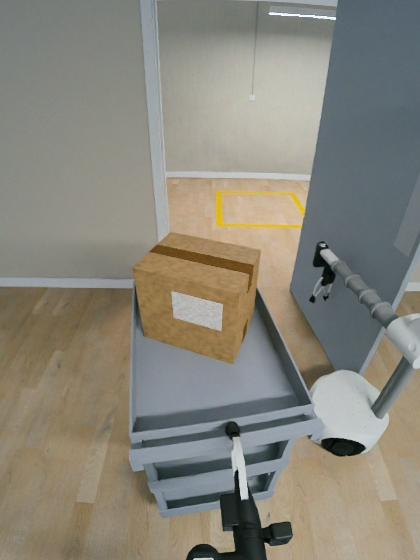

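Scene clock: 477.70 s.
earlier move: r2 done
r1.base_odometry: x=-1.879 y=+1.479 heading=-0.002
r1.turned_by_wheels: +0.000
r1.turned_by_imu: +0.000
r1.base_tilt: forward=-1.5 right=+1.3
r1.lidar_m: 0.66 1.57 2.24 0.48 0.47 0.53 4.04 2.19 1.85 1.84 0.30 0.25
r1.base_status: not commanded
r1.joint_positions: lift_m=+0.500 arm_m=+0.400 wrist_yaw_rad=+0.002 wrist_pitch_rad=+1.498 wrist_roll_rad=+0.000 gripper_m=+0.056
r1.joint_status: not commanded
r1.measured_speeds: all 0
r1.motor_effort: lift_m=+22(22) arm_m=-4(4) wheel_0=+0(1) wheel_1=+0(0) wheel_2=+0(0)
r1.servo_current: wrist_yaw_rad=46(65) wrist_pitch_rad=39(52) wrist_roll_rad=33(72) gripper_m=46(46)
r1.contact_limits: translate_m 1
r1.hand_pose: x=+0.5921 y=-0.0874 z=+0.3903 quat_wxyz=(+0.732, -0.001, +0.681, +0.001) (m; r1's base frame)
r1.wrist_depth_mm: 634 634 640 634 449 220 - / 634 621 621 627 424 216 - / 621 615 621 627 413 197 143 / 615 615 621 609 389 192 - / 609 609 615 609 370 189 - / 603 609 191 603 191 183 - / 597 591 603 153 297 158 -
r2.base_odometry: x=-1.003 y=-1.730 heading=-2.058
r2.turned_by_wheels: -0.001
r2.turned_by_imu: +0.000
r2.base_tilt: forward=-0.7 right=+0.1
r2.lidar_m: 0.31 0.30 2.56 2.50 2.65 3.50 3.42 3.07 2.30 2.26 2.38 0.48
r2.base_status: done
r2.joint_positions: lift_m=+0.680 arm_m=+0.000 wrist_yaw_rad=+0.003 wrist_pitch_rad=+0.001 wrist_roll_rad=+1.568 gripper_m=-0.029
r2.joint_status: not commanded
r2.measured_speeds: all 0
r2.motor_effort: lift_m=+20(20) arm_m=-4(4) wheel_0=+5(14) wheel_1=-1(12) wheel_2=+4(19)
r2.servo_current: wrist_yaw_rad=52(65) wrist_pitch_rad=39(46) wrist_roll_rad=39(65) gripper_m=91(91)
r2.hand_pose: x=+0.4596 y=-0.0866 z=+0.8576 quat_wxyz=(+0.708, +0.706, +0.002, +0.001) (m; r2's base frame)
r2.wrist_depth_mm: 854 1182 1182 276 854 1464 866 / - - - 248 329 334 332 / - - - 224 294 1756 946 / - - - 204 266 1756 535 / - - - 188 245 768 - / - - 186 171 178 - - / - - 452 - - - -
wait: 2.47 of 3 s (r2 has come to rest)
pictures: r2_head_camera
Images, in order (width x height): r2_head_camera 420x560.

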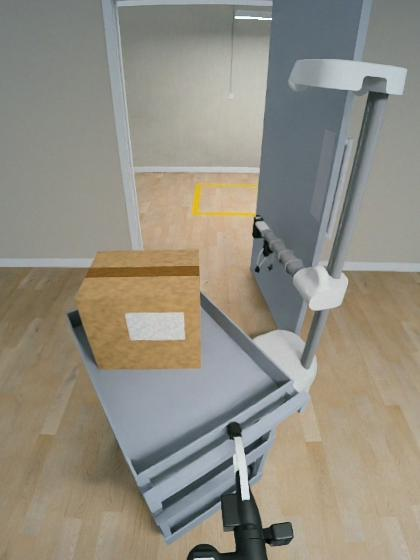

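Emit:
move --r2 '{"base":{"strafe_m":0.36,"translate_m":0.05}}' --blocking false

Emit:
wait --seconds 2.8 --cameras '["r2_head_camera"]'

Scene clock: 482.57 s.
move: r2 moving
r1: as last shown
r1.base_tilt: forward=-1.6 right=+1.3
r1.lidar_m: 0.67 1.55 2.20 0.46 0.47 0.53 4.07 2.22 1.87 1.84 0.30 0.25
r1.servo_current: wrist_yaw_rad=46(59) wrist_pitch_rad=46(46) wrist_roll_rad=46(59) gripper_m=39(46)
r1.contact_limits: translate_m 1
r1.wrist_depth_mm: 627 634 634 627 449 220 - / 621 627 627 634 421 216 - / 621 621 627 621 410 196 143 / 621 615 615 615 389 193 - / 603 603 615 609 370 189 - / 597 609 192 603 191 183 - / 597 591 591 153 298 158 -
r2.base_odometry: x=-0.976 y=-1.749 heading=-2.059
r2.turned_by_wheels: -0.001
r2.turned_by_imu: -0.001
r2.base_tilt: forward=-0.7 right=+0.1
r2.lidar_m: 0.30 0.30 2.56 2.45 2.59 3.49 3.46 3.07 2.33 2.28 2.45 0.48
r2.base_status: translate_m moving; strafe_m moving
r2.joint_positions: lift_m=+0.680 arm_m=+0.000 wrist_yaw_rad=-0.008 wrist_pitch_rad=+0.001 wrist_roll_rad=+1.568 gripper_m=-0.029
r2.joint_status: not commanded
r2.measured_speeds: translate_m=+0.017 strafe_m=+0.129 rotate_rad=+0.005 lift_m=+0.000 arm_m=+0.000 wrist_yaw_rad=-0.025 wrist_pitch_rad=+0.000 wrist_roll_rad=+0.000
r2.motor_effort: lift_m=+20(20) arm_m=-4(4) wheel_0=-14(14) wheel_1=+10(12) wheel_2=-11(11)
r2.servo_current: wrist_yaw_rad=59(59) wrist_pitch_rad=46(46) wrist_roll_rad=46(59) gripper_m=85(91)
r2.hand_pose: x=+0.4586 y=-0.0898 z=+0.8576 quat_wxyz=(+0.708, +0.706, -0.002, -0.003) (m; r2's base frame)
r2.wrist_depth_mm: 878 891 878 283 891 1025 891 / - - - 249 336 336 340 / - - - 224 290 1708 931 / - - - 204 266 1756 535 / - - - 186 245 778 - / - - 187 169 170 - - / - - 452 - 212 - -
pictures: none

Scene clock: 484.67 s.
earlier move: r2 done
r1.base_odometry: x=-1.879 y=+1.479 heading=-0.002
r1.turned_by_wheels: +0.000
r1.turned_by_imu: +0.000
r1.base_tilt: forward=-1.6 right=+1.3
r1.lidar_m: 0.68 1.55 2.22 0.51 0.57 1.11 4.05 2.22 1.87 1.85 0.30 0.25
r1.base_status: not commanded
r1.joint_positions: lift_m=+0.500 arm_m=+0.400 wrist_yaw_rad=+0.002 wrist_pitch_rad=+1.498 wrist_roll_rad=+0.000 gripper_m=+0.056
r1.joint_status: not commanded
r1.measured_speeds: all 0
r1.motor_effort: lift_m=+22(22) arm_m=-4(4) wheel_0=+0(1) wheel_1=+0(0) wheel_2=+0(0)
r1.servo_current: wrist_yaw_rad=46(72) wrist_pitch_rad=46(52) wrist_roll_rad=52(59) gripper_m=39(52)
r1.contact_limits: translate_m 1
r1.hand_pose: x=+0.5921 y=-0.0874 z=+0.3903 quat_wxyz=(+0.732, -0.001, +0.681, +0.001) (m; r1's base frame)
r1.wrist_depth_mm: 634 634 634 634 449 219 - / 627 627 627 621 430 216 - / 627 621 621 621 410 197 142 / 615 615 615 615 394 192 - / 603 609 609 603 368 189 - / 603 603 191 609 191 184 - / 597 591 597 153 298 157 -
r2.base_odometry: x=-0.709 y=-1.942 heading=-2.059
r2.turned_by_wheels: +0.001
r2.turned_by_imu: +0.000
r2.base_tilt: forward=-0.7 right=+0.0
r2.lidar_m: 0.38 0.41 2.18 2.12 2.26 3.21 3.50 3.53 2.69 2.61 2.76 0.43
r2.base_status: done
r2.joint_positions: lift_m=+0.680 arm_m=+0.000 wrist_yaw_rad=-0.003 wrist_pitch_rad=+0.001 wrist_roll_rad=+1.568 gripper_m=-0.029
r2.joint_status: not commanded
r2.measured_speeds: all 0
r2.motor_effort: lift_m=+20(20) arm_m=-4(4) wheel_0=-2(19) wheel_1=+1(13) wheel_2=-7(16)
r2.servo_current: wrist_yaw_rad=65(72) wrist_pitch_rad=39(52) wrist_roll_rad=46(59) gripper_m=85(98)
r2.hand_pose: x=+0.4591 y=-0.0881 z=+0.8576 quat_wxyz=(+0.708, +0.706, +0.000, -0.001) (m; r2's base frame)
r2.wrist_depth_mm: - - - 172 232 1366 1160 / - - - 173 232 1661 - / - - 609 172 231 798 - / - - 469 172 231 831 - / - - 496 172 233 - - / - - 185 173 178 - - / - - 609 - - - -
wait: 2.10 of 2.8 s (r2 has come to rest)
pictures: r2_head_camera
Images, in order (width x height): r2_head_camera 420x560.

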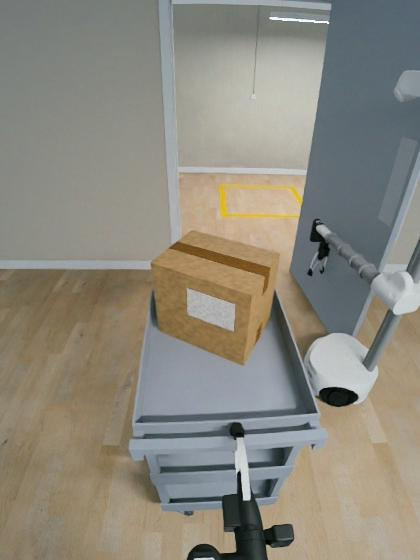

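Emit:
move --r2 '{"base":{"strafe_m":0.2,"translate_m":0.0}}' --blocking false

Emit:
wait --seconds 2

Emit:
move --r2 '{"base":{"translate_m":0.6,"strafe_m":-0.2}}' --cameras '["r2_head_camera"]' --blocking false

Emit:
wait --seconds 3.5 --cameras '["r2_head_camera"]'

Scene clock: 493.17 s.
move: r2 moving
r1: as last shown
r1.base_tilt: forward=-1.5 right=+1.3
r1.lidar_m: 0.66 1.54 2.24 0.53 0.60 1.21 4.05 2.22 1.86 1.85 0.29 0.25
r1.servo_current: wrist_yaw_rad=46(52) wrist_pitch_rad=52(52) wrist_roll_rad=46(59) gripper_m=39(52)
r1.contact_limits: translate_m 1
r1.wrist_depth_mm: 634 634 634 634 449 220 - / 627 627 627 634 427 216 - / 621 621 621 621 413 198 142 / 609 615 621 615 394 192 - / 609 603 603 603 370 189 - / 603 603 192 603 191 183 - / 597 597 591 153 297 157 -
r2.base_odometry: x=-0.677 y=-1.959 heading=-2.059
r2.turned_by_wheels: +0.000
r2.turned_by_imu: +0.000
r2.base_tilt: forward=-0.7 right=+0.1
r2.lidar_m: 0.39 0.42 2.15 2.09 2.19 3.20 3.49 3.62 2.74 2.63 1.38 0.44
r2.base_status: translate_m moving; strafe_m moving
r2.joint_positions: lift_m=+0.680 arm_m=+0.000 wrist_yaw_rad=-0.003 wrist_pitch_rad=+0.001 wrist_roll_rad=+1.568 gripper_m=-0.029
r2.joint_status: not commanded
r2.measured_speeds: translate_m=-0.001 strafe_m=+0.141 rotate_rad=+0.008 lift_m=+0.000 arm_m=+0.000 wrist_yaw_rad=+0.000 wrist_pitch_rad=+0.000 wrist_roll_rad=+0.000
r2.motor_effort: lift_m=+20(20) arm_m=-4(4) wheel_0=-17(17) wheel_1=+11(12) wheel_2=-1(6)
r2.servo_current: wrist_yaw_rad=52(59) wrist_pitch_rad=46(46) wrist_roll_rad=39(52) gripper_m=91(91)
r2.hand_pose: x=+0.4590 y=-0.0884 z=+0.8576 quat_wxyz=(+0.708, +0.706, -0.001, -0.002) (m; r2's base frame)
r2.wrist_depth_mm: - - - 167 224 1576 1160 / - - - 168 228 1576 - / - - 569 169 229 778 - / - 488 466 171 230 - - / - - 504 172 231 - - / - - 186 173 171 - - / - - - - 235 - -
pictures: none

Scene clock: 494.63 s.
earlier move: r2 done
r1.base_odometry: x=-1.879 y=+1.479 heading=-0.002
r1.turned_by_wheels: +0.000
r1.turned_by_imu: +0.000
r1.base_tilt: forward=-1.6 right=+1.3
r1.lidar_m: 0.71 1.55 2.24 0.57 0.66 1.44 4.06 2.21 1.86 1.84 0.29 0.25
r1.base_status: not commanded
r1.joint_positions: lift_m=+0.500 arm_m=+0.400 wrist_yaw_rad=+0.002 wrist_pitch_rad=+1.498 wrist_roll_rad=+0.000 gripper_m=+0.056
r1.joint_status: not commanded
r1.measured_speeds: all 0
r1.motor_effort: lift_m=+22(22) arm_m=-4(4) wheel_0=+0(1) wheel_1=+0(0) wheel_2=+0(0)
r1.servo_current: wrist_yaw_rad=46(72) wrist_pitch_rad=39(52) wrist_roll_rad=46(65) gripper_m=33(52)
r1.contact_limits: translate_m 1
r1.hand_pose: x=+0.5921 y=-0.0874 z=+0.3903 quat_wxyz=(+0.732, -0.001, +0.681, +0.001) (m; r1's base frame)
r1.wrist_depth_mm: 627 627 634 634 445 220 - / 627 627 634 634 427 216 - / 627 621 621 615 410 197 143 / 615 609 609 615 392 193 - / 603 615 609 609 370 189 - / 603 603 192 597 191 183 - / 597 597 597 154 298 157 -
r2.base_odometry: x=-0.532 y=-2.036 heading=-2.058
r2.turned_by_wheels: +0.000
r2.turned_by_imu: +0.000
r2.base_tilt: forward=-0.7 right=+0.1
r2.lidar_m: 0.42 0.49 1.97 1.93 2.06 2.95 3.46 3.65 2.89 2.81 1.36 0.40
r2.base_status: done
r2.joint_positions: lift_m=+0.680 arm_m=+0.000 wrist_yaw_rad=+0.000 wrist_pitch_rad=+0.001 wrist_roll_rad=+1.568 gripper_m=-0.029
r2.joint_status: not commanded
r2.measured_speeds: all 0
r2.motor_effort: lift_m=+20(20) arm_m=-4(4) wheel_0=-1(17) wheel_1=+2(12) wheel_2=+0(6)
r2.servo_current: wrist_yaw_rad=46(59) wrist_pitch_rad=33(46) wrist_roll_rad=46(65) gripper_m=91(91)
r2.hand_pose: x=+0.4593 y=-0.0875 z=+0.8576 quat_wxyz=(+0.708, +0.706, +0.000, -0.001) (m; r2's base frame)
r2.wrist_depth_mm: - - - 136 190 699 - / - - 500 142 198 759 - / - 455 439 148 207 - - / - - 500 156 217 820 - / - - 591 163 229 - - / - - 186 170 178 1708 - / - - - - - - 484
wait: 1.47 of 2 s (r2 has come to rest)
pictures: none

Scene clock: 495.13 s.
move: r2 moving
r1: as last shown
r1.lidar_m: 0.67 1.55 2.23 0.57 0.66 1.40 4.04 2.21 1.88 1.85 0.30 0.25
r1.servo_current: wrist_yaw_rad=52(65) wrist_pitch_rad=39(52) wrist_roll_rad=59(65) gripper_m=39(52)
r1.contact_limits: translate_m 1
r1.wrist_depth_mm: 634 634 634 640 449 220 - / 627 627 627 627 421 216 - / 615 621 621 615 410 196 143 / 609 621 615 621 392 193 - / 609 609 609 615 368 189 - / 603 603 192 597 190 184 - / 597 597 603 153 298 158 -
r2.base_odometry: x=-0.556 y=-2.059 heading=-2.058
r2.turned_by_wheels: +0.000
r2.turned_by_imu: +0.000
r2.base_tilt: forward=-0.7 right=+0.1
r2.lidar_m: 0.39 0.47 2.00 1.93 2.06 2.96 3.52 3.68 2.89 2.81 1.33 0.42
r2.base_status: translate_m moving; strafe_m moving
r2.joint_positions: lift_m=+0.680 arm_m=+0.000 wrist_yaw_rad=+0.000 wrist_pitch_rad=+0.001 wrist_roll_rad=+1.568 gripper_m=-0.029
r2.joint_status: not commanded
r2.measured_speeds: translate_m=+0.120 strafe_m=-0.041 rotate_rad=+0.002 lift_m=+0.000 arm_m=+0.000 wrist_yaw_rad=+0.000 wrist_pitch_rad=+0.000 wrist_roll_rad=+0.000
r2.motor_effort: lift_m=+20(20) arm_m=-2(4) wheel_0=+14(14) wheel_1=+6(8) wheel_2=-17(17)
r2.servo_current: wrist_yaw_rad=46(52) wrist_pitch_rad=39(46) wrist_roll_rad=39(52) gripper_m=78(91)
r2.hand_pose: x=+0.4593 y=-0.0875 z=+0.8576 quat_wxyz=(+0.708, +0.706, +0.000, -0.001) (m; r2's base frame)
r2.wrist_depth_mm: - - - 138 193 1397 - / - - 517 144 200 759 - / - 452 449 150 208 - - / - - 488 156 216 831 - / - - 585 163 226 - - / - - 186 169 178 1921 - / - - - - - - 496
pictures: r2_head_camera
Images, in order (width x height): r2_head_camera 420x560.

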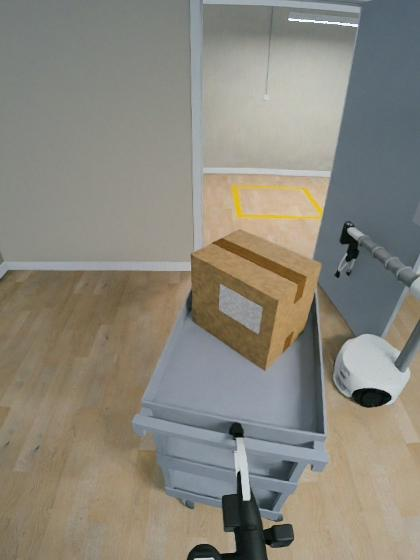

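Scene clock: 498.17 s.
earlier move: r2 done
r1.base_odometry: x=-1.879 y=+1.479 heading=-0.002
r1.turned_by_wheels: +0.000
r1.turned_by_imu: +0.000
r1.base_tilt: forward=-1.6 right=+1.3
r1.lidar_m: 0.67 0.86 0.55 0.52 0.73 4.62 4.04 2.21 1.87 1.84 0.31 0.25
r1.base_status: not commanded
r1.joint_positions: lift_m=+0.500 arm_m=+0.400 wrist_yaw_rad=+0.002 wrist_pitch_rad=+1.498 wrist_roll_rad=+0.000 gripper_m=+0.056
r1.joint_status: not commanded
r1.measured_speeds: all 0
r1.motor_effort: lift_m=+22(22) arm_m=-4(4) wheel_0=+0(1) wheel_1=+0(0) wheel_2=+0(0)
r1.servo_current: wrist_yaw_rad=72(72) wrist_pitch_rad=46(52) wrist_roll_rad=39(65) gripper_m=39(52)
r1.contact_limits: translate_m 1
r1.hand_pose: x=+0.5921 y=-0.0874 z=+0.3903 quat_wxyz=(+0.732, -0.001, +0.681, +0.001) (m; r1's base frame)
r1.wrist_depth_mm: 634 640 627 634 449 220 - / 627 627 627 634 424 216 - / 621 621 621 621 413 198 143 / 615 621 609 621 392 193 - / 603 603 615 609 370 189 - / 603 597 192 609 190 183 - / 597 591 591 153 298 158 -
r2.base_odometry: x=-0.990 y=-2.473 heading=-2.058
r2.turned_by_wheels: +0.000
r2.turned_by_imu: +0.004
r2.base_tilt: forward=-0.7 right=+0.1
r2.lidar_m: 0.33 0.36 2.16 2.09 2.23 3.19 4.13 3.59 2.72 2.65 0.77 0.46
r2.base_status: done
r2.joint_positions: lift_m=+0.680 arm_m=+0.000 wrist_yaw_rad=+0.002 wrist_pitch_rad=+0.001 wrist_roll_rad=+1.568 gripper_m=-0.029
r2.joint_status: not commanded
r2.measured_speeds: all 0
r2.motor_effort: lift_m=+19(20) arm_m=+4(4) wheel_0=+5(17) wheel_1=+4(8) wheel_2=-4(17)
r2.servo_current: wrist_yaw_rad=46(65) wrist_pitch_rad=39(46) wrist_roll_rad=46(59) gripper_m=78(91)
r2.hand_pose: x=+0.4595 y=-0.0868 z=+0.8576 quat_wxyz=(+0.708, +0.706, +0.001, +0.000) (m; r2's base frame)
r2.wrist_depth_mm: - - - 208 276 279 279 / - - - 259 265 1576 1182 / 1618 - - 193 253 1756 504 / 1576 - 647 187 246 842 - / 1576 473 469 180 237 - - / - 477 186 173 179 - - / - - 517 - 223 - -
wait: 3.03 of 3.5 s (r2 has come to rest)
pictures: r2_head_camera
Images, in order (width x height): r2_head_camera 420x560.

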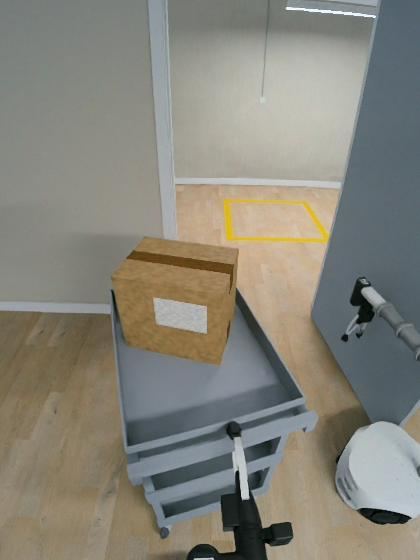

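Emit:
move --r2 '{"base":{"translate_m":-0.85,"strafe_m":-0.25}}' --blocking false

Emit:
wait --seconds 4.5 --cameras '["r2_head_camera"]'

Scene clock: 509.07 s.
move: r2 moving
r1: as last shown
r1.lidar_m: 0.67 0.85 0.57 0.52 0.74 4.65 4.06 2.20 1.86 1.86 0.31 0.25
r1.servo_current: wrist_yaw_rad=46(72) wrist_pitch_rad=46(52) wrist_roll_rad=39(59) gripper_m=39(46)
r1.contact_limits: translate_m 1
r1.wrist_depth_mm: 634 627 634 634 445 220 - / 634 627 627 627 427 216 - / 627 621 634 621 410 197 142 / 615 621 609 615 394 193 - / 603 609 609 609 368 189 - / 603 609 192 597 191 184 - / 603 591 597 153 298 157 -
r2.base_odometry: x=-0.983 y=-2.441 heading=-2.058
r2.turned_by_wheels: +0.001
r2.turned_by_imu: +0.001
r2.base_tilt: forward=-0.7 right=+0.0
r2.lidar_m: 0.35 0.36 2.15 2.11 2.25 3.20 4.10 3.56 2.69 2.64 0.78 0.45
r2.base_status: translate_m moving; strafe_m moving
r2.joint_positions: lift_m=+0.680 arm_m=+0.000 wrist_yaw_rad=+0.006 wrist_pitch_rad=+0.001 wrist_roll_rad=+1.568 gripper_m=-0.029
r2.joint_status: not commanded
r2.measured_speeds: translate_m=-0.123 strafe_m=-0.036 rotate_rad=+0.000 lift_m=+0.000 arm_m=+0.000 wrist_yaw_rad=+0.009 wrist_pitch_rad=+0.000 wrist_roll_rad=+0.000
r2.motor_effort: lift_m=+19(20) arm_m=+0(4) wheel_0=-3(5) wheel_1=-9(11) wheel_2=+18(19)
r2.servo_current: wrist_yaw_rad=52(59) wrist_pitch_rad=46(46) wrist_roll_rad=46(52) gripper_m=85(85)
r2.hand_pose: x=+0.4598 y=-0.0856 z=+0.8576 quat_wxyz=(+0.708, +0.706, +0.003, +0.002) (m; r2's base frame)
r2.wrist_depth_mm: - - - 205 270 276 276 / 1618 - - 257 260 1661 1182 / 1618 - - 191 252 1756 - / - - 615 186 244 842 - / - 469 462 180 236 778 - / - 480 187 174 178 - - / - - 521 - 224 - -
pictures: none

Scene clock: 512.97 s.
earlier move: r2 done
r1.base_odometry: x=-1.879 y=+1.479 heading=-0.002
r1.turned_by_wheels: +0.000
r1.turned_by_imu: +0.000
r1.base_tilt: forward=-1.6 right=+1.3
r1.lidar_m: 0.66 1.55 2.27 0.76 0.42 0.49 4.05 2.23 1.86 1.86 0.31 0.25
r1.base_status: not commanded
r1.joint_positions: lift_m=+0.500 arm_m=+0.400 wrist_yaw_rad=+0.002 wrist_pitch_rad=+1.498 wrist_roll_rad=+0.000 gripper_m=+0.056
r1.joint_status: not commanded
r1.measured_speeds: all 0
r1.motor_effort: lift_m=+22(22) arm_m=-4(4) wheel_0=+0(1) wheel_1=+0(0) wheel_2=+0(0)
r1.servo_current: wrist_yaw_rad=46(78) wrist_pitch_rad=39(52) wrist_roll_rad=65(65) gripper_m=46(52)
r1.contact_limits: translate_m 1
r1.hand_pose: x=+0.5921 y=-0.0874 z=+0.3903 quat_wxyz=(+0.732, -0.001, +0.681, +0.001) (m; r1's base frame)
r1.wrist_depth_mm: 634 640 634 627 449 220 - / 627 627 627 627 427 216 - / 621 621 615 615 410 198 143 / 615 615 609 621 392 192 - / 603 609 609 615 368 189 - / 603 603 191 597 191 184 - / 597 597 597 153 298 158 -
r2.base_odometry: x=-0.813 y=-1.605 heading=-2.059
r2.turned_by_wheels: -0.001
r2.turned_by_imu: -0.001
r2.base_tilt: forward=-0.7 right=+0.1
r2.lidar_m: 0.39 0.41 2.49 2.40 2.52 3.30 3.23 3.20 2.43 2.34 2.49 0.44
r2.base_status: done
r2.joint_positions: lift_m=+0.680 arm_m=+0.000 wrist_yaw_rad=+0.000 wrist_pitch_rad=+0.001 wrist_roll_rad=+1.568 gripper_m=-0.029
r2.joint_status: not commanded
r2.measured_speeds: all 0
r2.motor_effort: lift_m=+19(20) arm_m=-4(4) wheel_0=-5(13) wheel_1=-4(11) wheel_2=+1(19)
r2.servo_current: wrist_yaw_rad=46(59) wrist_pitch_rad=46(52) wrist_roll_rad=52(59) gripper_m=91(91)
r2.hand_pose: x=+0.4593 y=-0.0874 z=+0.8576 quat_wxyz=(+0.708, +0.706, +0.001, -0.001) (m; r2's base frame)
r2.wrist_depth_mm: - 1138 1366 172 232 1098 263 / - 1138 - 173 232 1182 - / - - 621 173 232 831 - / - - 466 173 232 831 - / - - 488 173 233 831 - / - - 186 173 171 - - / - - 603 - - - -
wait: 3.90 of 4.5 s (r2 has come to rest)
pictures: r2_head_camera
Images, in order (width x height): r2_head_camera 420x560.

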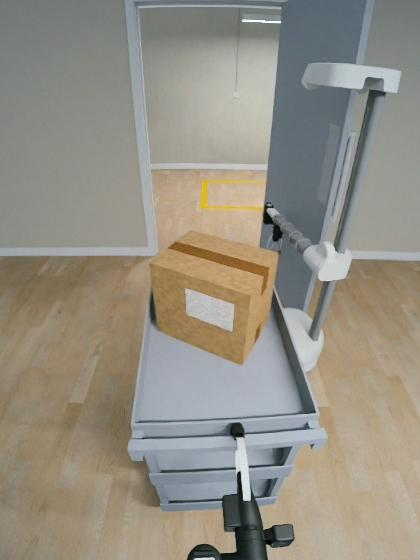

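Emit:
move --r2 '{"base":{"translate_m":0.25,"strafe_m":0.0}}' --blocking false

Emit:
wait --seconds 2.5

Scene clock: 521.20 s.
move: r2 moving
r1: as last shown
r1.lidar_m: 0.68 1.55 2.22 0.70 0.41 0.52 4.04 2.23 1.85 1.85 0.31 0.25
r1.servo_current: wrist_yaw_rad=59(72) wrist_pitch_rad=39(46) wrist_roll_rad=46(52) gripper_m=39(46)
r1.contact_limits: translate_m 1
r1.wrist_depth_mm: 640 634 634 640 449 220 - / 627 627 627 634 424 216 - / 615 615 615 621 410 197 143 / 615 621 615 615 394 193 - / 603 609 609 609 368 189 - / 609 603 192 603 190 183 - / 597 597 597 154 297 157 -
r2.base_odometry: x=-0.827 y=-1.632 heading=-2.058
r2.turned_by_wheels: +0.000
r2.turned_by_imu: +0.001
r2.base_tilt: forward=-0.7 right=+0.1
r2.lidar_m: 0.39 0.40 2.46 2.40 2.55 3.34 3.26 3.19 2.42 2.36 2.48 0.43
r2.base_status: translate_m moving; strafe_m moving
r2.joint_positions: lift_m=+0.680 arm_m=+0.000 wrist_yaw_rad=-0.002 wrist_pitch_rad=+0.001 wrist_roll_rad=+1.568 gripper_m=-0.029
r2.joint_status: not commanded
r2.measured_speeds: translate_m=+0.121 strafe_m=+0.000 rotate_rad=-0.001 lift_m=+0.000 arm_m=+0.000 wrist_yaw_rad=+0.004 wrist_pitch_rad=+0.000 wrist_roll_rad=+0.000
r2.motor_effort: lift_m=+19(20) arm_m=+2(4) wheel_0=+13(13) wheel_1=+7(9) wheel_2=-15(16)
r2.servo_current: wrist_yaw_rad=59(59) wrist_pitch_rad=39(46) wrist_roll_rad=46(59) gripper_m=85(91)
r2.hand_pose: x=+0.4591 y=-0.0880 z=+0.8576 quat_wxyz=(+0.708, +0.706, +0.000, -0.001) (m; r2's base frame)
r2.wrist_depth_mm: - - 1308 173 231 259 256 / - - - 232 233 1205 - / - - 621 173 232 798 - / - - 466 172 232 842 - / - - 496 173 232 788 - / - - 187 172 171 - - / - - 597 - - - -
pictures: none

Scene clock: 523.00 s.
earlier move: r2 done
r1.base_odometry: x=-1.879 y=+1.479 heading=-0.002
r1.turned_by_wheels: +0.000
r1.turned_by_imu: +0.000
r1.base_tilt: forward=-1.6 right=+1.3
r1.lidar_m: 0.67 1.55 2.24 0.39 0.39 0.55 4.03 2.21 1.86 1.86 0.29 0.25
r1.base_status: not commanded
r1.joint_positions: lift_m=+0.500 arm_m=+0.400 wrist_yaw_rad=+0.002 wrist_pitch_rad=+1.498 wrist_roll_rad=+0.000 gripper_m=+0.056
r1.joint_status: not commanded
r1.measured_speeds: all 0
r1.motor_effort: lift_m=+22(22) arm_m=-4(4) wheel_0=+0(1) wheel_1=+0(0) wheel_2=+0(0)
r1.servo_current: wrist_yaw_rad=59(72) wrist_pitch_rad=39(46) wrist_roll_rad=52(65) gripper_m=46(46)
r1.contact_limits: translate_m 1
r1.hand_pose: x=+0.5921 y=-0.0874 z=+0.3903 quat_wxyz=(+0.732, -0.001, +0.681, +0.001) (m; r1's base frame)
r1.wrist_depth_mm: 627 627 634 627 449 221 - / 634 627 627 621 424 216 - / 621 621 621 621 410 198 143 / 609 615 615 621 394 193 - / 603 603 609 609 368 189 - / 603 597 191 603 190 184 - / 591 591 597 153 298 158 -
r2.base_odometry: x=-0.930 y=-1.825 heading=-2.059
r2.turned_by_wheels: +0.000
r2.turned_by_imu: +0.000
r2.base_tilt: forward=-0.7 right=+0.0
r2.lidar_m: 0.35 0.36 2.45 2.37 2.53 3.53 3.50 3.21 2.43 2.36 2.51 0.44
r2.base_status: done
r2.joint_positions: lift_m=+0.680 arm_m=+0.000 wrist_yaw_rad=-0.003 wrist_pitch_rad=+0.001 wrist_roll_rad=+1.568 gripper_m=-0.029
r2.joint_status: not commanded
r2.measured_speeds: all 0
r2.motor_effort: lift_m=+19(20) arm_m=+4(4) wheel_0=+0(13) wheel_1=+4(10) wheel_2=-6(20)
r2.servo_current: wrist_yaw_rad=33(59) wrist_pitch_rad=46(52) wrist_roll_rad=52(59) gripper_m=85(91)
r2.hand_pose: x=+0.4590 y=-0.0883 z=+0.8576 quat_wxyz=(+0.708, +0.706, -0.001, -0.002) (m; r2's base frame)
r2.wrist_depth_mm: - - 1160 205 272 278 278 / - - - 198 260 1499 878 / - - - 248 252 1708 - / - - 615 185 244 831 - / - - 469 179 236 809 - / - - 187 173 179 - - / - - 517 - 223 - -
wait: 1.80 of 2.5 s (r2 has come to rest)
pictures: none


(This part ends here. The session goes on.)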